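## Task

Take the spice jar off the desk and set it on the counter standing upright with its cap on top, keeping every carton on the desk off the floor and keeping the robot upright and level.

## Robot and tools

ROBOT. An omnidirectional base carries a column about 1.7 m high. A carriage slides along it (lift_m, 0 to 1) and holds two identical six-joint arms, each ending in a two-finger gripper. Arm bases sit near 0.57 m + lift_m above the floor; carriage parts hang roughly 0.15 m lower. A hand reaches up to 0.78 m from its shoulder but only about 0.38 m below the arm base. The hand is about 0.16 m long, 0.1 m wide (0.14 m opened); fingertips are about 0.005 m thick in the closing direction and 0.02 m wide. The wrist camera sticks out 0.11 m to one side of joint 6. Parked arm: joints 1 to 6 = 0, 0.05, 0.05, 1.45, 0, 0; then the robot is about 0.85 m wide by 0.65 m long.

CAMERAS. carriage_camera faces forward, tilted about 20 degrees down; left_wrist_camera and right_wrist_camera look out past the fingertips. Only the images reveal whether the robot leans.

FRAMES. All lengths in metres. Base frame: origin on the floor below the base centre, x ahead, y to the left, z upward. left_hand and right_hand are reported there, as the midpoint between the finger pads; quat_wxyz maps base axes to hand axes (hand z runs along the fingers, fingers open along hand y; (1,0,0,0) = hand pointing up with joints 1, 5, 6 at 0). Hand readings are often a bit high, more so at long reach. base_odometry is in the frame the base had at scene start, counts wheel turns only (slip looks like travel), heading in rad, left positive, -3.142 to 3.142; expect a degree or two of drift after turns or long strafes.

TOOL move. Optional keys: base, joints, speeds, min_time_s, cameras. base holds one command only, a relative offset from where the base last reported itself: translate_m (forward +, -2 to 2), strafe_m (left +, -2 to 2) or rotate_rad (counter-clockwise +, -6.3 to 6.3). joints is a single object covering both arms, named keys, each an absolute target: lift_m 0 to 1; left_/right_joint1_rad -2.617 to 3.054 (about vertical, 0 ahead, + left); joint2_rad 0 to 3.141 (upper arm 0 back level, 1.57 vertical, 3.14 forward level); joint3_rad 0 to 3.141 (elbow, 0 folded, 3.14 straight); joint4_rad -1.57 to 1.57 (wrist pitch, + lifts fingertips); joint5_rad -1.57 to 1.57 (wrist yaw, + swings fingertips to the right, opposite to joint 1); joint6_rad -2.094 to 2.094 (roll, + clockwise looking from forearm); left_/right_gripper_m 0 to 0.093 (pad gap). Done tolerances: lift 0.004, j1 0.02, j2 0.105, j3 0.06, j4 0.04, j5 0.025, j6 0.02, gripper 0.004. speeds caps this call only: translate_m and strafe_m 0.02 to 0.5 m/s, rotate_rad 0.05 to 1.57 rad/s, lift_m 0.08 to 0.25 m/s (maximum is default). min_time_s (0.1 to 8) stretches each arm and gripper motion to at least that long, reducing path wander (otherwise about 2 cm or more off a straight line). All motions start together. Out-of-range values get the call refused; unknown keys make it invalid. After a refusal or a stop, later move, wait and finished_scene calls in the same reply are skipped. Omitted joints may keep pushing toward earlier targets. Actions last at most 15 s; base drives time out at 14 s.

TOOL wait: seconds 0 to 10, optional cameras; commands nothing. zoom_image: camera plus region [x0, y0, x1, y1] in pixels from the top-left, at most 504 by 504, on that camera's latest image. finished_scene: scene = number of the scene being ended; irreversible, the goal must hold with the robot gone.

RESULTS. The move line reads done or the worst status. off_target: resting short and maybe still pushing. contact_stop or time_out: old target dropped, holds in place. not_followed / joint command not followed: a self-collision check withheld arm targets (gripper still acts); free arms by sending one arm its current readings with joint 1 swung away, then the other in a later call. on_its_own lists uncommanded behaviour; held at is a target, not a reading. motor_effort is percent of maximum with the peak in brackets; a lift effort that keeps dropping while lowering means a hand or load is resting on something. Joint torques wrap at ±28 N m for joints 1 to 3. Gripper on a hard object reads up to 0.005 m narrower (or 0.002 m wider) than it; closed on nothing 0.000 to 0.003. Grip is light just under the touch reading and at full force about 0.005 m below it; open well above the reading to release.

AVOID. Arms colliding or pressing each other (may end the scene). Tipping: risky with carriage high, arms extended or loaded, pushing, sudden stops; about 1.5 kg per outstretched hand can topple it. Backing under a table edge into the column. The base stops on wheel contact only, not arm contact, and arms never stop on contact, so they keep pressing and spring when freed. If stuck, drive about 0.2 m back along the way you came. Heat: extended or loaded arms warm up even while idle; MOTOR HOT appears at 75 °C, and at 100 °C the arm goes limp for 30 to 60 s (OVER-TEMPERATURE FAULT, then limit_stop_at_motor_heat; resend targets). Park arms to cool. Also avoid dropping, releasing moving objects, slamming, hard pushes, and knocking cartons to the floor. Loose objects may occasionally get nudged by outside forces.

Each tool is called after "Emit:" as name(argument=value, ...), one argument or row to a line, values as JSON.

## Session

Emit:
move(
  cameras=["carriage_camera"],
)

Emit:
move(
  base={"rotate_rad": 3.0},
  joints={"lift_m": 1.0},
  cameras=["carriage_camera"],
)

Scene clock: 0.00 s.
Joint torques (N m): no reading
base_odometry: x=+0.000 y=+0.000 heading=+0.000
base_status: not commanded
joint_positions: lift_m=+0.300 left_joint1_rad=-0.017 left_joint2_rad=+0.038 left_joint3_rad=+0.047 left_joint4_rad=+1.430 left_joint5_rad=+0.018 left_joint6_rad=-0.006 left_gripper_m=+0.09396 right_joint1_rad=-0.013 right_joint2_rad=+0.048 right_joint3_rad=+0.042 right_joint4_rad=+1.441 right_joint5_rad=+0.022 right_joint6_rad=-0.023 right_gripper_m=+0.09396
joint_status: not commanded
motor_effort: lift_m=+30 drive_wheels=+1
left_hand: x=+0.2657 y=+0.3054 z=+1.2839 quat_wxyz=(+0.998, +0.009, +0.066, -0.012) (m; base frame)
right_hand: x=+0.2676 y=-0.3133 z=+1.2826 quat_wxyz=(+0.997, +0.011, +0.068, -0.019) (m; base frame)
pictures: carriage_camera
Images, in order (width x height): carriage_camera 504x504.

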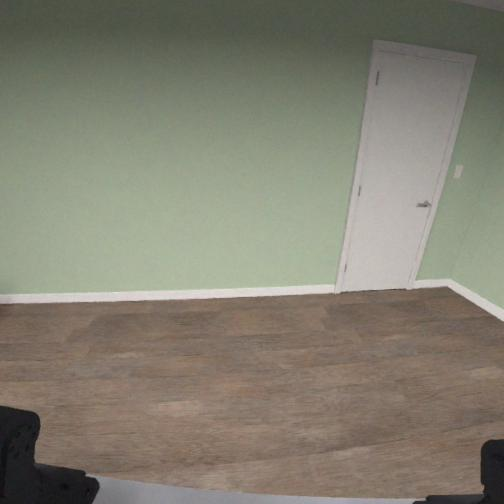

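Scene clock: 4.20 s.
Joint torques (N m): left_arm=[0.72 4.3 5.94 -0.18 -0.13 -0.06] | right_arm=[-0.02 4.36 7.02 -0.11 -0.01 -0.13]
move: done
base_odometry: x=+0.000 y=+0.000 heading=+3.000
base_status: done
joint_positions: lift_m=+0.997 left_joint1_rad=-0.017 left_joint2_rad=+0.038 left_joint3_rad=+0.047 left_joint4_rad=+1.428 left_joint5_rad=+0.017 left_joint6_rad=-0.006 left_gripper_m=+0.09398 right_joint1_rad=-0.013 right_joint2_rad=+0.048 right_joint3_rad=+0.042 right_joint4_rad=+1.438 right_joint5_rad=+0.022 right_joint6_rad=-0.023 right_gripper_m=+0.09398
joint_status: all done
joint sent to its limit — lift_m, upper limit.
motor_effort: lift_m=+31(38) drive_wheels=+6(18)
left_hand: x=+0.2661 y=+0.3055 z=+1.9808 quat_wxyz=(+0.998, +0.009, +0.067, -0.012) (m; base frame)
right_hand: x=+0.2683 y=-0.3133 z=+1.9795 quat_wxyz=(+0.997, +0.011, +0.069, -0.019) (m; base frame)
pictures: carriage_camera
Images, in order (width x height): carriage_camera 504x504.

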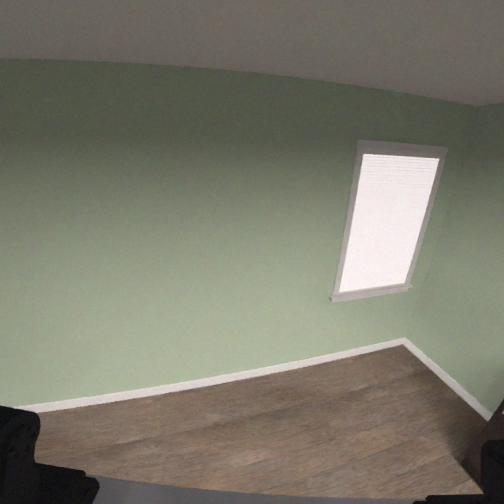

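Emit:
move(
  base={"rotate_rad": -1.4},
  cameras=["carriage_camera"],
)

Emit:
move(
  base={"rotate_rad": -3.1},
  cameras=["carriage_camera"],
)

Emit:
zoom_image(
  camera="carriage_camera",
  region=[120, 200, 420, 450],
)

Scene clock: 15.57 s.
Joint torques (N m): left_arm=[0.66 4.37 5.91 -0.19 -0.11 -0.05] | right_arm=[-0.06 4.36 7.04 -0.1 -0.01 -0.12]
move: done
base_odometry: x=+0.000 y=+0.000 heading=+1.600
base_status: done
joint_positions: lift_m=+0.997 left_joint1_rad=-0.017 left_joint2_rad=+0.038 left_joint3_rad=+0.047 left_joint4_rad=+1.428 left_joint5_rad=+0.017 left_joint6_rad=-0.006 left_gripper_m=+0.09398 right_joint1_rad=-0.013 right_joint2_rad=+0.048 right_joint3_rad=+0.042 right_joint4_rad=+1.438 right_joint5_rad=+0.022 right_joint6_rad=-0.023 right_gripper_m=+0.09398
joint_status: not commanded
motor_effort: lift_m=+31(31) drive_wheels=+5(18)
left_hand: x=+0.2662 y=+0.3055 z=+1.9808 quat_wxyz=(+0.998, +0.009, +0.067, -0.012) (m; base frame)
right_hand: x=+0.2683 y=-0.3133 z=+1.9795 quat_wxyz=(+0.997, +0.011, +0.069, -0.019) (m; base frame)
pictures: carriage_camera
Images, in order (width x height): carriage_camera 504x504.

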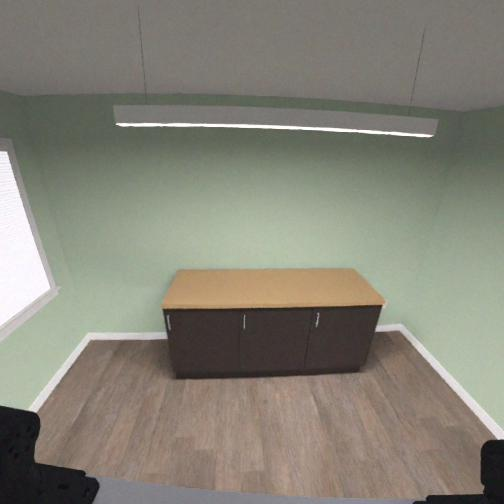

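Scene clock: 19.83 s.
Joint torques (N m): left_arm=[0.49 4.31 5.91 -0.18 -0.12 -0.04] | right_arm=[-0.02 4.37 7.04 -0.11 -0.01 -0.12]
move: done
base_odometry: x=+0.000 y=+0.000 heading=-1.499
base_status: done
joint_positions: lift_m=+0.997 left_joint1_rad=-0.017 left_joint2_rad=+0.038 left_joint3_rad=+0.047 left_joint4_rad=+1.427 left_joint5_rad=+0.017 left_joint6_rad=-0.006 left_gripper_m=+0.09400 right_joint1_rad=-0.013 right_joint2_rad=+0.048 right_joint3_rad=+0.042 right_joint4_rad=+1.438 right_joint5_rad=+0.022 right_joint6_rad=-0.023 right_gripper_m=+0.09400
joint_status: not commanded
motor_effort: lift_m=+31(31) drive_wheels=+6(16)
left_hand: x=+0.2663 y=+0.3055 z=+1.9808 quat_wxyz=(+0.998, +0.009, +0.067, -0.012) (m; base frame)
right_hand: x=+0.2683 y=-0.3133 z=+1.9795 quat_wxyz=(+0.997, +0.011, +0.069, -0.019) (m; base frame)
pictures: carriage_camera
Images, in order (width x height): carriage_camera 504x504.

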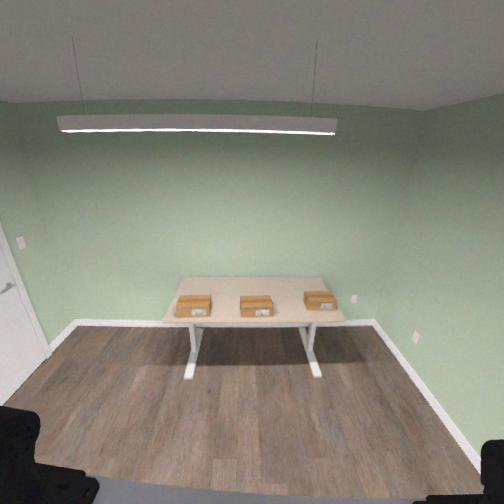

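Scaled by 1.680 from the camera's 504x504 image, which has a finer 720x720 frame.

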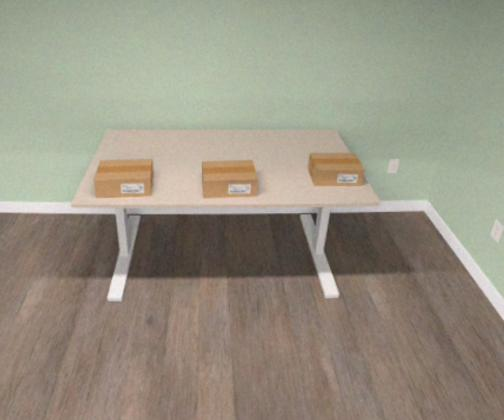

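Emit:
move(
  base={"rotate_rad": 0.085},
  cameras=[],
)

Emit:
move(
  base={"translate_m": 0.9},
  cameras=["carriage_camera"],
)

Emit:
zoom_image(
  camera="carriage_camera",
  region=[110, 310, 410, 500],
)

Scene clock: 32.77 s.
Joint torques (N m): left_arm=[0.57 4.34 5.97 -0.17 -0.13 -0.05] | right_arm=[-0.06 4.34 7.04 -0.09 -0.02 -0.13]
move: done
base_odometry: x=+0.000 y=+0.000 heading=-1.415
base_status: done
joint_positions: lift_m=+0.997 left_joint1_rad=-0.017 left_joint2_rad=+0.038 left_joint3_rad=+0.047 left_joint4_rad=+1.427 left_joint5_rad=+0.017 left_joint6_rad=-0.006 left_gripper_m=+0.09400 right_joint1_rad=-0.013 right_joint2_rad=+0.048 right_joint3_rad=+0.042 right_joint4_rad=+1.438 right_joint5_rad=+0.022 right_joint6_rad=-0.023 right_gripper_m=+0.09400
joint_status: not commanded
motor_effort: lift_m=+31(31) drive_wheels=-9(11)
left_hand: x=+0.2664 y=+0.3055 z=+1.9808 quat_wxyz=(+0.998, +0.009, +0.067, -0.012) (m; base frame)
right_hand: x=+0.2683 y=-0.3133 z=+1.9795 quat_wxyz=(+0.997, +0.011, +0.069, -0.019) (m; base frame)
pictures: none
No camera images: "cameras" was empty.

Scene clock: 36.97 s.
Joint torques (N m): left_arm=[0.5 4.3 5.86 -0.21 -0.14 -0.05] | right_arm=[-0.05 4.37 6.99 -0.08 -0.01 -0.12]
move: done
base_odometry: x=+0.138 y=-0.889 heading=-1.416
base_status: done
joint_positions: lift_m=+0.997 left_joint1_rad=-0.017 left_joint2_rad=+0.038 left_joint3_rad=+0.047 left_joint4_rad=+1.427 left_joint5_rad=+0.017 left_joint6_rad=-0.006 left_gripper_m=+0.09400 right_joint1_rad=-0.013 right_joint2_rad=+0.048 right_joint3_rad=+0.042 right_joint4_rad=+1.436 right_joint5_rad=+0.022 right_joint6_rad=-0.023 right_gripper_m=+0.09400
joint_status: not commanded
motor_effort: lift_m=+31(31) drive_wheels=-9(24)
left_hand: x=+0.2663 y=+0.3055 z=+1.9808 quat_wxyz=(+0.998, +0.009, +0.067, -0.012) (m; base frame)
right_hand: x=+0.2688 y=-0.3133 z=+1.9795 quat_wxyz=(+0.997, +0.011, +0.070, -0.019) (m; base frame)
pictures: carriage_camera
Images, in order (width x height): carriage_camera 504x504.

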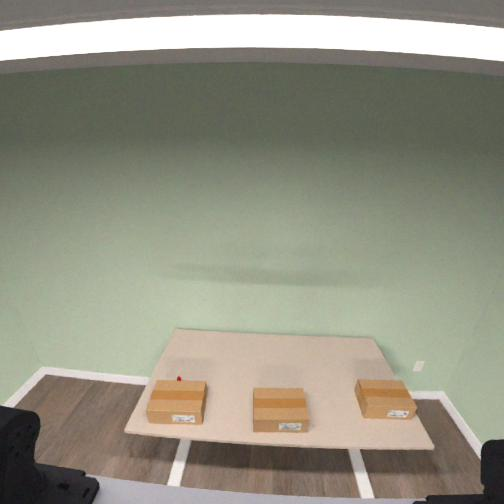

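Scaled by 1.680 from the camera's 504x504 image, which has a finer 720x720 frame.

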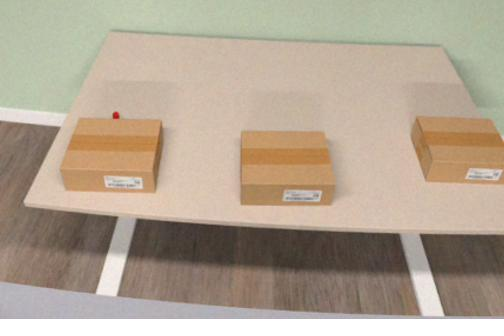

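Emit:
move(
  base={"strafe_m": 0.127},
  joints={"lift_m": 0.65, "left_joint1_rad": 0.0, "left_joint2_rad": 3.023, "left_joint3_rad": 1.959, "left_joint4_rad": -0.507, "left_joint5_rad": 0, "left_joint6_rad": 0},
  min_time_s=2.0,
  cameras=[],
)

Emit:
move(
  base={"translate_m": 0.365},
  cameras=["carriage_camera", "left_wrist_camera"],
)

Emit:
zoom_image(
  camera="carriage_camera",
  region=[80, 320, 260, 500],
)

Scene clock: 52.57 s.
Joint torques (N m): left_arm=[0.9 -14.95 6.71 0.45 -0.21 0.01] | right_arm=[0.01 4.34 7.06 -0.07 -0.01 -0.12]
move: done
base_odometry: x=+0.263 y=-0.870 heading=-1.416
base_status: done
joint_positions: lift_m=+0.650 left_joint1_rad=-0.004 left_joint2_rad=+3.008 left_joint3_rad=+1.940 left_joint4_rad=-0.492 left_joint5_rad=+0.008 left_joint6_rad=-0.006 left_gripper_m=+0.09400 right_joint1_rad=-0.013 right_joint2_rad=+0.048 right_joint3_rad=+0.042 right_joint4_rad=+1.436 right_joint5_rad=+0.022 right_joint6_rad=-0.023 right_gripper_m=+0.09400
joint_status: all done
motor_effort: lift_m=+28(29) drive_wheels=+3(11)
left_hand: x=+0.6879 y=+0.3057 z=+0.9216 quat_wxyz=(+0.006, -0.001, +1.000, -0.004) (m; base frame)
right_hand: x=+0.2688 y=-0.3133 z=+1.6326 quat_wxyz=(+0.997, +0.011, +0.070, -0.019) (m; base frame)
pictures: none
No camera images: "cameras" was empty.

Scene clock: 55.27 s.
Joint torques (N m): left_arm=[0.95 -14.91 6.68 0.49 -0.19 0.03] | right_arm=[-0.01 4.3 7.05 -0.08 -0.01 -0.12]
move: done
base_odometry: x=+0.320 y=-1.230 heading=-1.416
base_status: done
joint_positions: lift_m=+0.650 left_joint1_rad=-0.004 left_joint2_rad=+3.008 left_joint3_rad=+1.940 left_joint4_rad=-0.500 left_joint5_rad=+0.007 left_joint6_rad=-0.006 left_gripper_m=+0.09400 right_joint1_rad=-0.013 right_joint2_rad=+0.048 right_joint3_rad=+0.042 right_joint4_rad=+1.436 right_joint5_rad=+0.022 right_joint6_rad=-0.023 right_gripper_m=+0.09400
joint_status: not commanded
motor_effort: lift_m=+28(28) drive_wheels=-9(15)
left_hand: x=+0.6857 y=+0.3058 z=+0.9216 quat_wxyz=(+0.001, -0.001, +1.000, -0.004) (m; base frame)
right_hand: x=+0.2688 y=-0.3133 z=+1.6326 quat_wxyz=(+0.997, +0.011, +0.070, -0.019) (m; base frame)
pictures: carriage_camera, left_wrist_camera
Images, in order (width x height): carriage_camera 504x504, left_wrist_camera 504x504.

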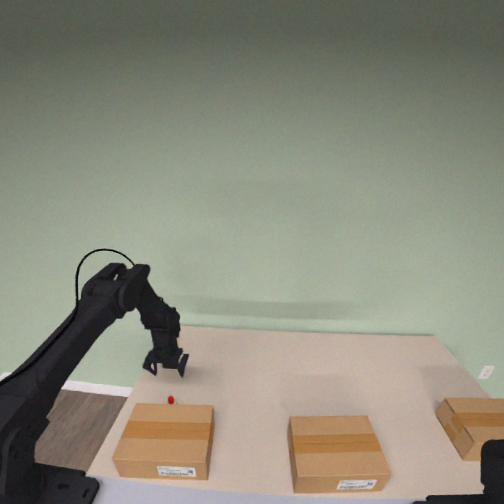

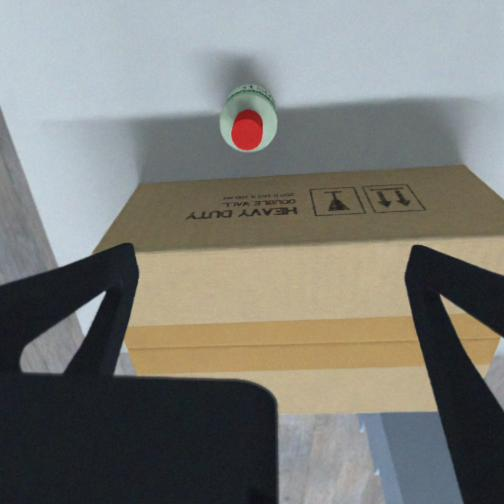

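Scaled by 2.800 from the camera's 504x504 image, which has a finer 720x720 frame.

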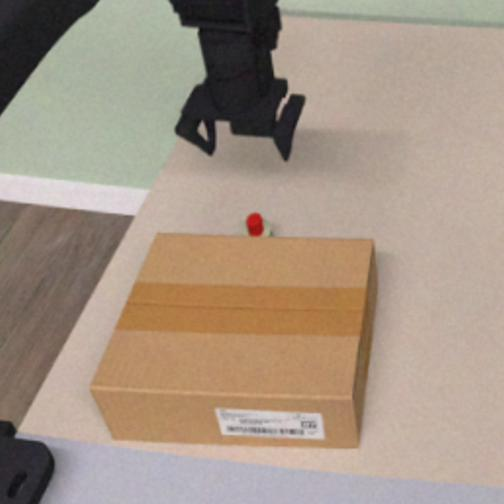

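Emit:
move(
  base={"translate_m": 0.053},
  joints={"lift_m": 0.58, "left_joint1_rad": 0.03, "left_joint4_rad": -0.677},
  cameras=["left_wrist_camera"],
)

Emit:
zoom_image(
  camera="left_wrist_camera",
  region=[130, 60, 430, 360],
)

Scene clock: 84.87 s.
Joint torques (N m): left_arm=[0.46 -15.76 5.64 -0.04 -0.18 0.02] | right_arm=[0.01 4.37 7.05 -0.08 0 -0.11]
move: done
base_odometry: x=+0.329 y=-1.283 heading=-1.415
base_status: done
joint_positions: lift_m=+0.580 left_joint1_rad=+0.031 left_joint2_rad=+3.021 left_joint3_rad=+1.947 left_joint4_rad=-0.663 left_joint5_rad=+0.005 left_joint6_rad=-0.006 left_gripper_m=+0.09400 right_joint1_rad=-0.013 right_joint2_rad=+0.048 right_joint3_rad=+0.042 right_joint4_rad=+1.436 right_joint5_rad=+0.022 right_joint6_rad=-0.023 right_gripper_m=+0.09400
joint_status: all done
motor_effort: lift_m=+28(29) drive_wheels=-9(14)
left_hand: x=+0.6435 y=+0.3209 z=+0.8507 quat_wxyz=(-0.083, -0.019, +0.996, -0.004) (m; base frame)
right_hand: x=+0.2688 y=-0.3133 z=+1.5626 quat_wxyz=(+0.997, +0.011, +0.070, -0.019) (m; base frame)
pictures: left_wrist_camera
Images, in order (width x height): left_wrist_camera 504x504.

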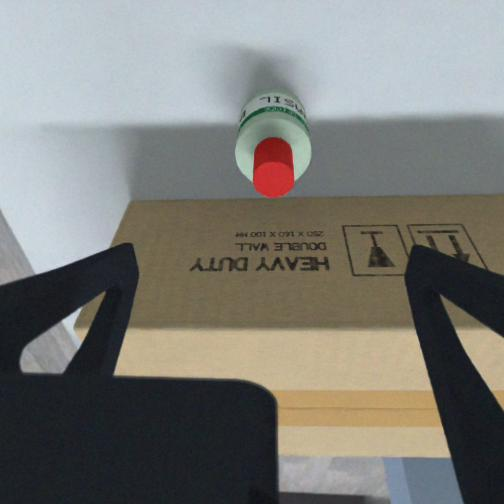

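Scaled by 1.680 from the camera's 504x504 image, which has a finer 720x720 frame.

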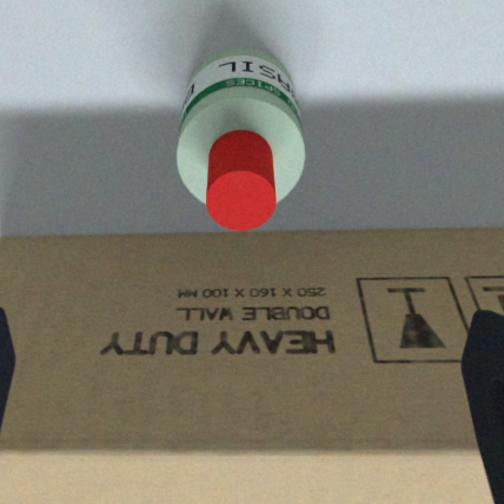

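Emit:
move(
  joints={"lift_m": 0.482},
  speeds={"lift_m": 0.15},
  cameras=["left_wrist_camera"],
)

Emit:
move(
  joints={"left_gripper_m": 0.029},
  min_time_s=1.2,
  cameras=["left_wrist_camera"],
)

Scene clock: 101.23 s.
Joint torques (N m): left_arm=[0.47 -15.68 5.56 0.02 -0.17 0.01] | right_arm=[0.01 4.37 7.01 -0.07 -0.01 -0.12]
move: done
base_odometry: x=+0.329 y=-1.283 heading=-1.415
base_status: not commanded
joint_positions: lift_m=+0.482 left_joint1_rad=+0.031 left_joint2_rad=+3.021 left_joint3_rad=+1.948 left_joint4_rad=-0.669 left_joint5_rad=+0.005 left_joint6_rad=-0.006 left_gripper_m=+0.09400 right_joint1_rad=-0.013 right_joint2_rad=+0.048 right_joint3_rad=+0.042 right_joint4_rad=+1.436 right_joint5_rad=+0.022 right_joint6_rad=-0.023 right_gripper_m=+0.09400
joint_status: all done
motor_effort: lift_m=+27(29) drive_wheels=+4(9)
left_hand: x=+0.6427 y=+0.3209 z=+0.7532 quat_wxyz=(-0.085, -0.019, +0.996, -0.004) (m; base frame)
right_hand: x=+0.2688 y=-0.3133 z=+1.4647 quat_wxyz=(+0.997, +0.011, +0.070, -0.019) (m; base frame)
pictures: left_wrist_camera
Images, in order (width x height): left_wrist_camera 504x504.

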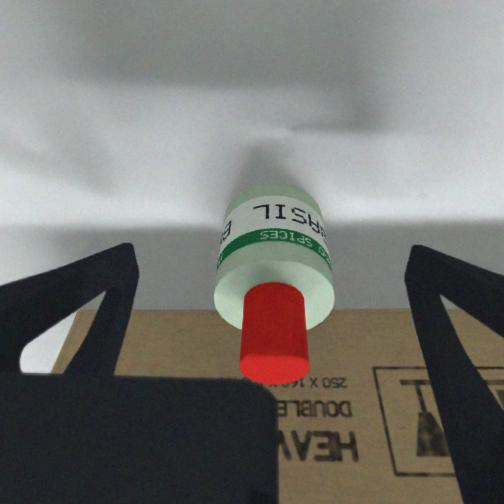

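Scene clock: 102.73 s.
Joint torques (N m): left_arm=[0.57 -15.77 5.49 0.02 -0.17 0.02] | right_arm=[0.03 4.34 7.04 -0.06 -0.01 -0.12]
move: off_target
base_odometry: x=+0.329 y=-1.283 heading=-1.415
base_status: not commanded
joint_positions: lift_m=+0.482 left_joint1_rad=+0.031 left_joint2_rad=+3.021 left_joint3_rad=+1.948 left_joint4_rad=-0.669 left_joint5_rad=+0.005 left_joint6_rad=-0.006 left_gripper_m=+0.03685 right_joint1_rad=-0.013 right_joint2_rad=+0.048 right_joint3_rad=+0.042 right_joint4_rad=+1.436 right_joint5_rad=+0.022 right_joint6_rad=-0.023 right_gripper_m=+0.09400
joint_status: left_gripper_m off_target (ended at +0.03687, target +0.02900)
motor_effort: lift_m=+27(28) drive_wheels=-8(9)
left_hand: x=+0.6427 y=+0.3209 z=+0.7532 quat_wxyz=(-0.085, -0.019, +0.996, -0.004) (m; base frame)
right_hand: x=+0.2688 y=-0.3133 z=+1.4647 quat_wxyz=(+0.997, +0.011, +0.070, -0.019) (m; base frame)
pictures: left_wrist_camera
Images, in order (width x height): left_wrist_camera 504x504.

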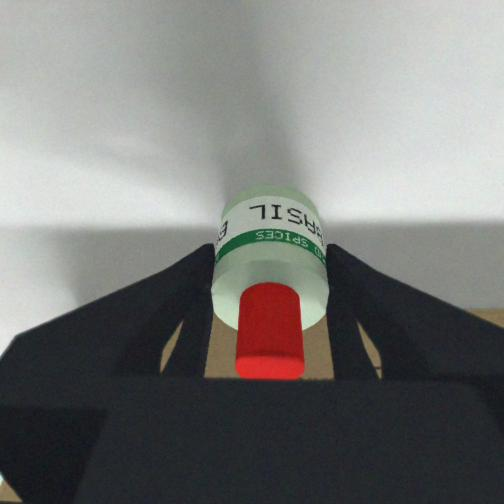

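Emit:
move(
  joints={"lift_m": 0.76},
  cameras=["left_wrist_camera"],
)

Emit:
move(
  base={"translate_m": -0.5},
  cameras=[],
)

Emit:
move(
  base={"rotate_rad": 3.099},
  cameras=[],
)

Emit:
move(
  base={"translate_m": 1.5},
  cameras=["carriage_camera", "left_wrist_camera"],
)

Scene clock: 118.00 s.
Joint torques (N m): left_arm=[0.51 -15.98 5.45 0.02 -0.18 0.02] | right_arm=[0.02 4.37 7.06 -0.07 -0.01 -0.11]
move: done
base_odometry: x=+0.329 y=-1.283 heading=-1.415
base_status: not commanded
joint_positions: lift_m=+0.760 left_joint1_rad=+0.031 left_joint2_rad=+3.022 left_joint3_rad=+1.948 left_joint4_rad=-0.673 left_joint5_rad=+0.005 left_joint6_rad=-0.006 left_gripper_m=+0.03685 right_joint1_rad=-0.013 right_joint2_rad=+0.048 right_joint3_rad=+0.042 right_joint4_rad=+1.436 right_joint5_rad=+0.022 right_joint6_rad=-0.023 right_gripper_m=+0.09400
joint_status: all done
motor_effort: lift_m=+31(37) drive_wheels=+4(9)
left_hand: x=+0.6412 y=+0.3208 z=+1.0304 quat_wxyz=(-0.088, -0.019, +0.996, -0.004) (m; base frame)
right_hand: x=+0.2688 y=-0.3133 z=+1.7424 quat_wxyz=(+0.997, +0.011, +0.070, -0.019) (m; base frame)
pictures: left_wrist_camera
Images, in order (width x height): left_wrist_camera 504x504.

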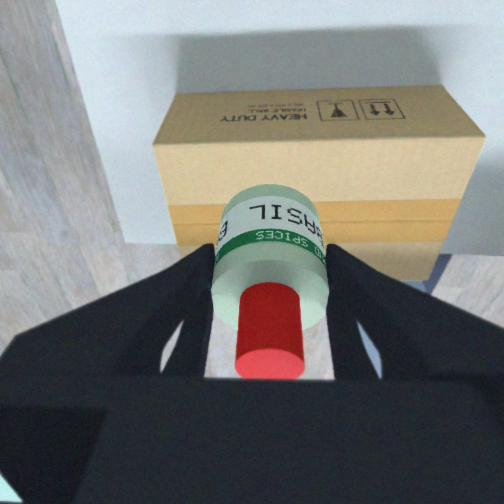

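Scene clock: 121.13 s.
Joint torques (N m): left_arm=[0.55 -15.84 5.39 0.08 -0.17 0.01] | right_arm=[0.03 4.38 6.99 -0.08 -0.01 -0.12]
move: done
base_odometry: x=+0.251 y=-0.789 heading=-1.415
base_status: done
joint_positions: lift_m=+0.760 left_joint1_rad=+0.031 left_joint2_rad=+3.022 left_joint3_rad=+1.948 left_joint4_rad=-0.675 left_joint5_rad=+0.005 left_joint6_rad=-0.006 left_gripper_m=+0.03685 right_joint1_rad=-0.013 right_joint2_rad=+0.048 right_joint3_rad=+0.042 right_joint4_rad=+1.437 right_joint5_rad=+0.022 right_joint6_rad=-0.023 right_gripper_m=+0.09400
joint_status: not commanded
motor_effort: lift_m=+31(31) drive_wheels=-2(16)
left_hand: x=+0.6406 y=+0.3208 z=+1.0306 quat_wxyz=(-0.089, -0.018, +0.996, -0.003) (m; base frame)
right_hand: x=+0.2686 y=-0.3133 z=+1.7424 quat_wxyz=(+0.997, +0.011, +0.070, -0.019) (m; base frame)
pictures: none
No camera images: "cameras" was empty.

Scene clock: 125.40 s.
Joint torques (N m): left_arm=[0.47 -15.99 4.78 0.02 -0.11 0.02] | right_arm=[0.05 4.38 7.04 -0.05 -0.01 -0.11]
move: done
base_odometry: x=+0.251 y=-0.789 heading=+1.684
base_status: done
joint_positions: lift_m=+0.760 left_joint1_rad=+0.032 left_joint2_rad=+3.022 left_joint3_rad=+1.956 left_joint4_rad=-0.668 left_joint5_rad=+0.000 left_joint6_rad=-0.006 left_gripper_m=+0.03686 right_joint1_rad=-0.013 right_joint2_rad=+0.048 right_joint3_rad=+0.042 right_joint4_rad=+1.435 right_joint5_rad=+0.022 right_joint6_rad=-0.023 right_gripper_m=+0.09402
joint_status: not commanded
motor_effort: lift_m=+30(31) drive_wheels=+6(19)
left_hand: x=+0.6456 y=+0.3224 z=+1.0312 quat_wxyz=(-0.082, -0.019, +0.996, -0.001) (m; base frame)
right_hand: x=+0.2690 y=-0.3133 z=+1.7424 quat_wxyz=(+0.997, +0.011, +0.071, -0.019) (m; base frame)
pictures: none
No camera images: "cameras" was empty.

Scene clock: 130.80 s.
Joint torques (N m): left_arm=[0.42 -16.01 4.72 0.05 -0.11 0.03] | right_arm=[0.01 4.31 7.08 -0.07 -0.01 -0.11]
move: done
base_odometry: x=+0.079 y=+0.701 heading=+1.685
base_status: done
joint_positions: lift_m=+0.760 left_joint1_rad=+0.032 left_joint2_rad=+3.022 left_joint3_rad=+1.956 left_joint4_rad=-0.672 left_joint5_rad=+0.000 left_joint6_rad=-0.006 left_gripper_m=+0.03686 right_joint1_rad=-0.013 right_joint2_rad=+0.048 right_joint3_rad=+0.042 right_joint4_rad=+1.436 right_joint5_rad=+0.022 right_joint6_rad=-0.023 right_gripper_m=+0.09402
joint_status: not commanded
motor_effort: lift_m=+30(31) drive_wheels=-11(23)
left_hand: x=+0.6447 y=+0.3224 z=+1.0314 quat_wxyz=(-0.083, -0.019, +0.996, -0.001) (m; base frame)
right_hand: x=+0.2688 y=-0.3133 z=+1.7424 quat_wxyz=(+0.997, +0.011, +0.070, -0.019) (m; base frame)
pictures: carriage_camera, left_wrist_camera
Images, in order (width x height): carriage_camera 504x504, left_wrist_camera 504x504.

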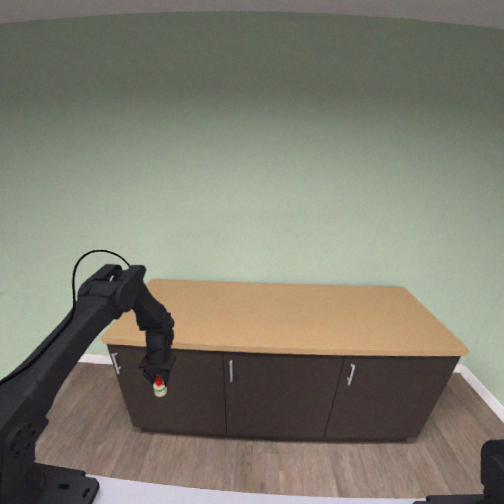

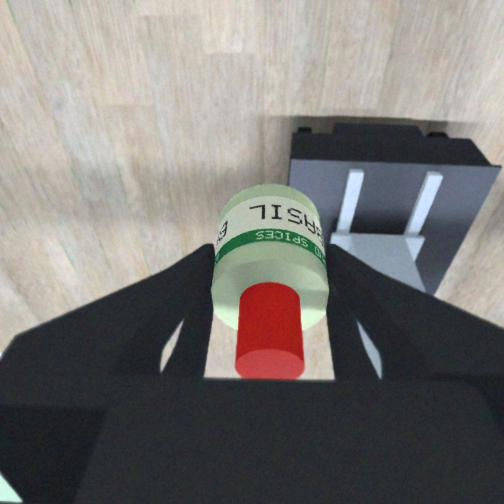

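Emit:
move(
  base={"translate_m": 0.48},
  cameras=["carriage_camera"],
)

Emit:
move(
  joints={"lift_m": 0.69},
  cameras=[],
)

Emit:
move(
  joints={"lift_m": 0.677},
  speeds={"lift_m": 0.08},
  cameras=[],
)

Emit:
move(
  joints={"lift_m": 0.668},
  speeds={"lift_m": 0.08},
  cameras=["left_wrist_camera"],
)

Scene clock: 150.23 s.
Joint torques (N m): left_arm=[0.49 -16.02 4.71 0.06 -0.11 0.02] | right_arm=[0.05 4.37 7.05 -0.06 -0.02 -0.12]
move: done
base_odometry: x=+0.024 y=+1.178 heading=+1.686
base_status: done
joint_positions: lift_m=+0.760 left_joint1_rad=+0.032 left_joint2_rad=+3.022 left_joint3_rad=+1.956 left_joint4_rad=-0.673 left_joint5_rad=+0.000 left_joint6_rad=-0.006 left_gripper_m=+0.03686 right_joint1_rad=-0.013 right_joint2_rad=+0.048 right_joint3_rad=+0.042 right_joint4_rad=+1.436 right_joint5_rad=+0.022 right_joint6_rad=-0.023 right_gripper_m=+0.09402
joint_status: not commanded
motor_effort: lift_m=+31(31) drive_wheels=-10(19)
left_hand: x=+0.6444 y=+0.3221 z=+1.0314 quat_wxyz=(-0.084, -0.018, +0.996, -0.001) (m; base frame)
right_hand: x=+0.2688 y=-0.3133 z=+1.7424 quat_wxyz=(+0.997, +0.011, +0.070, -0.019) (m; base frame)
pictures: carriage_camera
Images, in order (width x height): carriage_camera 504x504.

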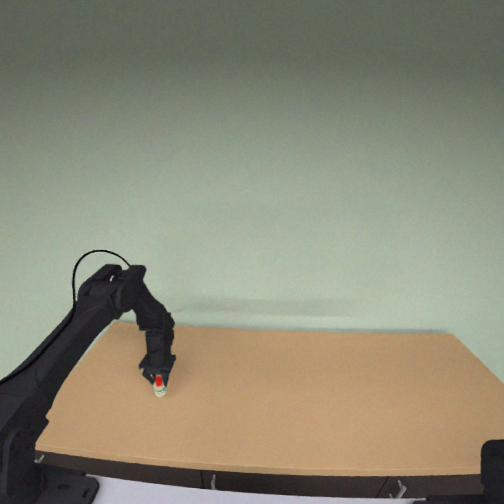

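Scene clock: 151.03 s.
Joint torques (N m): left_arm=[0.53 -16.05 4.83 0.11 -0.11 0.01] | right_arm=[0.01 4.33 7.06 -0.06 -0.01 -0.12]
move: done
base_odometry: x=+0.024 y=+1.178 heading=+1.686
base_status: not commanded
joint_positions: lift_m=+0.690 left_joint1_rad=+0.032 left_joint2_rad=+3.024 left_joint3_rad=+1.956 left_joint4_rad=-0.675 left_joint5_rad=+0.000 left_joint6_rad=-0.006 left_gripper_m=+0.03686 right_joint1_rad=-0.013 right_joint2_rad=+0.048 right_joint3_rad=+0.042 right_joint4_rad=+1.436 right_joint5_rad=+0.022 right_joint6_rad=-0.023 right_gripper_m=+0.09402
joint_status: all done
motor_effort: lift_m=+28(29) drive_wheels=-8(11)
left_hand: x=+0.6435 y=+0.3220 z=+0.9613 quat_wxyz=(-0.086, -0.018, +0.996, -0.001) (m; base frame)
right_hand: x=+0.2688 y=-0.3133 z=+1.6726 quat_wxyz=(+0.997, +0.011, +0.070, -0.019) (m; base frame)
pictures: none
No camera images: "cameras" was empty.

Scene clock: 151.57 s.
Joint torques (N m): left_arm=[0.47 -16.02 4.7 0.1 -0.1 0.02] | right_arm=[0.01 4.36 7.01 -0.07 -0.01 -0.11]
move: done
base_odometry: x=+0.024 y=+1.178 heading=+1.686
base_status: not commanded
joint_positions: lift_m=+0.677 left_joint1_rad=+0.032 left_joint2_rad=+3.024 left_joint3_rad=+1.956 left_joint4_rad=-0.677 left_joint5_rad=+0.000 left_joint6_rad=-0.006 left_gripper_m=+0.03686 right_joint1_rad=-0.013 right_joint2_rad=+0.048 right_joint3_rad=+0.042 right_joint4_rad=+1.436 right_joint5_rad=+0.022 right_joint6_rad=-0.023 right_gripper_m=+0.09402
joint_status: all done
motor_effort: lift_m=+27(28) drive_wheels=-8(11)
left_hand: x=+0.6431 y=+0.3220 z=+0.9484 quat_wxyz=(-0.087, -0.018, +0.996, -0.001) (m; base frame)
right_hand: x=+0.2688 y=-0.3133 z=+1.6597 quat_wxyz=(+0.997, +0.011, +0.070, -0.019) (m; base frame)
pictures: none
No camera images: "cameras" was empty.

Scene clock: 152.03 s.
Joint torques (N m): left_arm=[0.49 -15.54 4.64 0.23 -0.12 0.01] | right_arm=[0.02 4.36 7.01 -0.06 -0.02 -0.12]
move: done
base_odometry: x=+0.024 y=+1.178 heading=+1.686
base_status: not commanded
joint_positions: lift_m=+0.668 left_joint1_rad=+0.032 left_joint2_rad=+3.018 left_joint3_rad=+1.957 left_joint4_rad=-0.688 left_joint5_rad=+0.001 left_joint6_rad=-0.005 left_gripper_m=+0.03686 right_joint1_rad=-0.013 right_joint2_rad=+0.048 right_joint3_rad=+0.042 right_joint4_rad=+1.436 right_joint5_rad=+0.022 right_joint6_rad=-0.023 right_gripper_m=+0.09402
joint_status: all done
motor_effort: lift_m=+26(27) drive_wheels=-10(12)
left_hand: x=+0.6432 y=+0.3218 z=+0.9424 quat_wxyz=(-0.089, -0.018, +0.996, -0.002) (m; base frame)
right_hand: x=+0.2688 y=-0.3133 z=+1.6508 quat_wxyz=(+0.997, +0.011, +0.070, -0.019) (m; base frame)
pictures: left_wrist_camera
Images, in order (width x height): left_wrist_camera 504x504.

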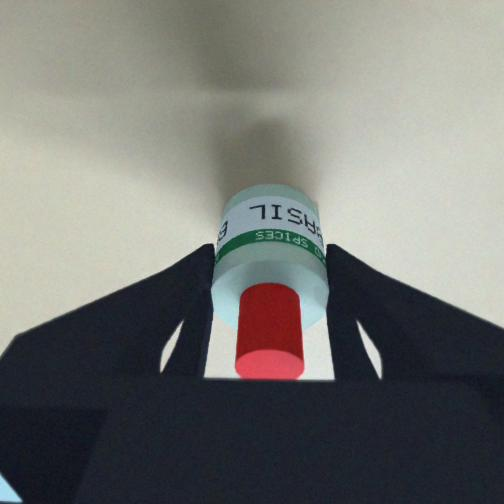

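Emit:
move(
  joints={"left_gripper_m": 0.085},
  min_time_s=1.2,
  cameras=["left_wrist_camera"],
)

Emit:
move(
  joints={"lift_m": 0.8},
  cameras=["left_wrist_camera"],
)

Scene clock: 159.73 s.
Joint torques (N m): left_arm=[0.47 -15.53 4.7 0.19 -0.13 0.02] | right_arm=[0.01 4.38 7.04 -0.07 -0.01 -0.14]
move: done
base_odometry: x=+0.024 y=+1.178 heading=+1.686
base_status: not commanded
joint_positions: lift_m=+0.668 left_joint1_rad=+0.032 left_joint2_rad=+3.018 left_joint3_rad=+1.957 left_joint4_rad=-0.684 left_joint5_rad=+0.001 left_joint6_rad=-0.005 left_gripper_m=+0.08492 right_joint1_rad=-0.013 right_joint2_rad=+0.048 right_joint3_rad=+0.042 right_joint4_rad=+1.436 right_joint5_rad=+0.022 right_joint6_rad=-0.023 right_gripper_m=+0.09402
joint_status: all done
motor_effort: lift_m=+26(26) drive_wheels=-11(11)
left_hand: x=+0.6440 y=+0.3218 z=+0.9422 quat_wxyz=(-0.087, -0.018, +0.996, -0.002) (m; base frame)
right_hand: x=+0.2688 y=-0.3133 z=+1.6508 quat_wxyz=(+0.997, +0.011, +0.070, -0.019) (m; base frame)
pictures: left_wrist_camera
Images, in order (width x height): left_wrist_camera 504x504.

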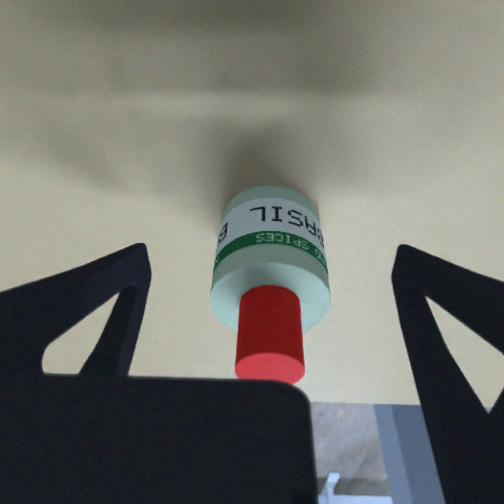

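Scene clock: 160.80 s.
Joint torques (N m): left_arm=[0.5 -15.84 4.53 0.17 -0.13 0] | right_arm=[0.02 4.36 7.05 -0.06 -0.01 -0.13]
move: done
base_odometry: x=+0.024 y=+1.178 heading=+1.686
base_status: not commanded
joint_positions: lift_m=+0.800 left_joint1_rad=+0.032 left_joint2_rad=+3.020 left_joint3_rad=+1.957 left_joint4_rad=-0.683 left_joint5_rad=+0.001 left_joint6_rad=-0.005 left_gripper_m=+0.08492 right_joint1_rad=-0.013 right_joint2_rad=+0.048 right_joint3_rad=+0.042 right_joint4_rad=+1.436 right_joint5_rad=+0.022 right_joint6_rad=-0.023 right_gripper_m=+0.09402
joint_status: all done
motor_effort: lift_m=+31(37) drive_wheels=+6(11)
left_hand: x=+0.6435 y=+0.3218 z=+1.0728 quat_wxyz=(-0.087, -0.018, +0.996, -0.002) (m; base frame)
right_hand: x=+0.2688 y=-0.3133 z=+1.7824 quat_wxyz=(+0.997, +0.011, +0.070, -0.019) (m; base frame)
pictures: left_wrist_camera
Images, in order (width x height): left_wrist_camera 504x504.

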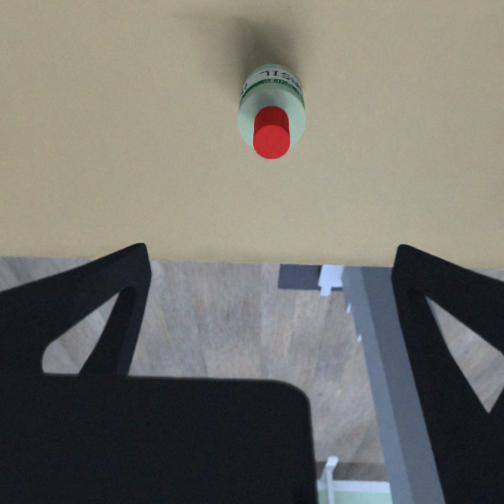

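Emit:
finished_scene(
  scene=3,
)

The scene is finished: the task was done.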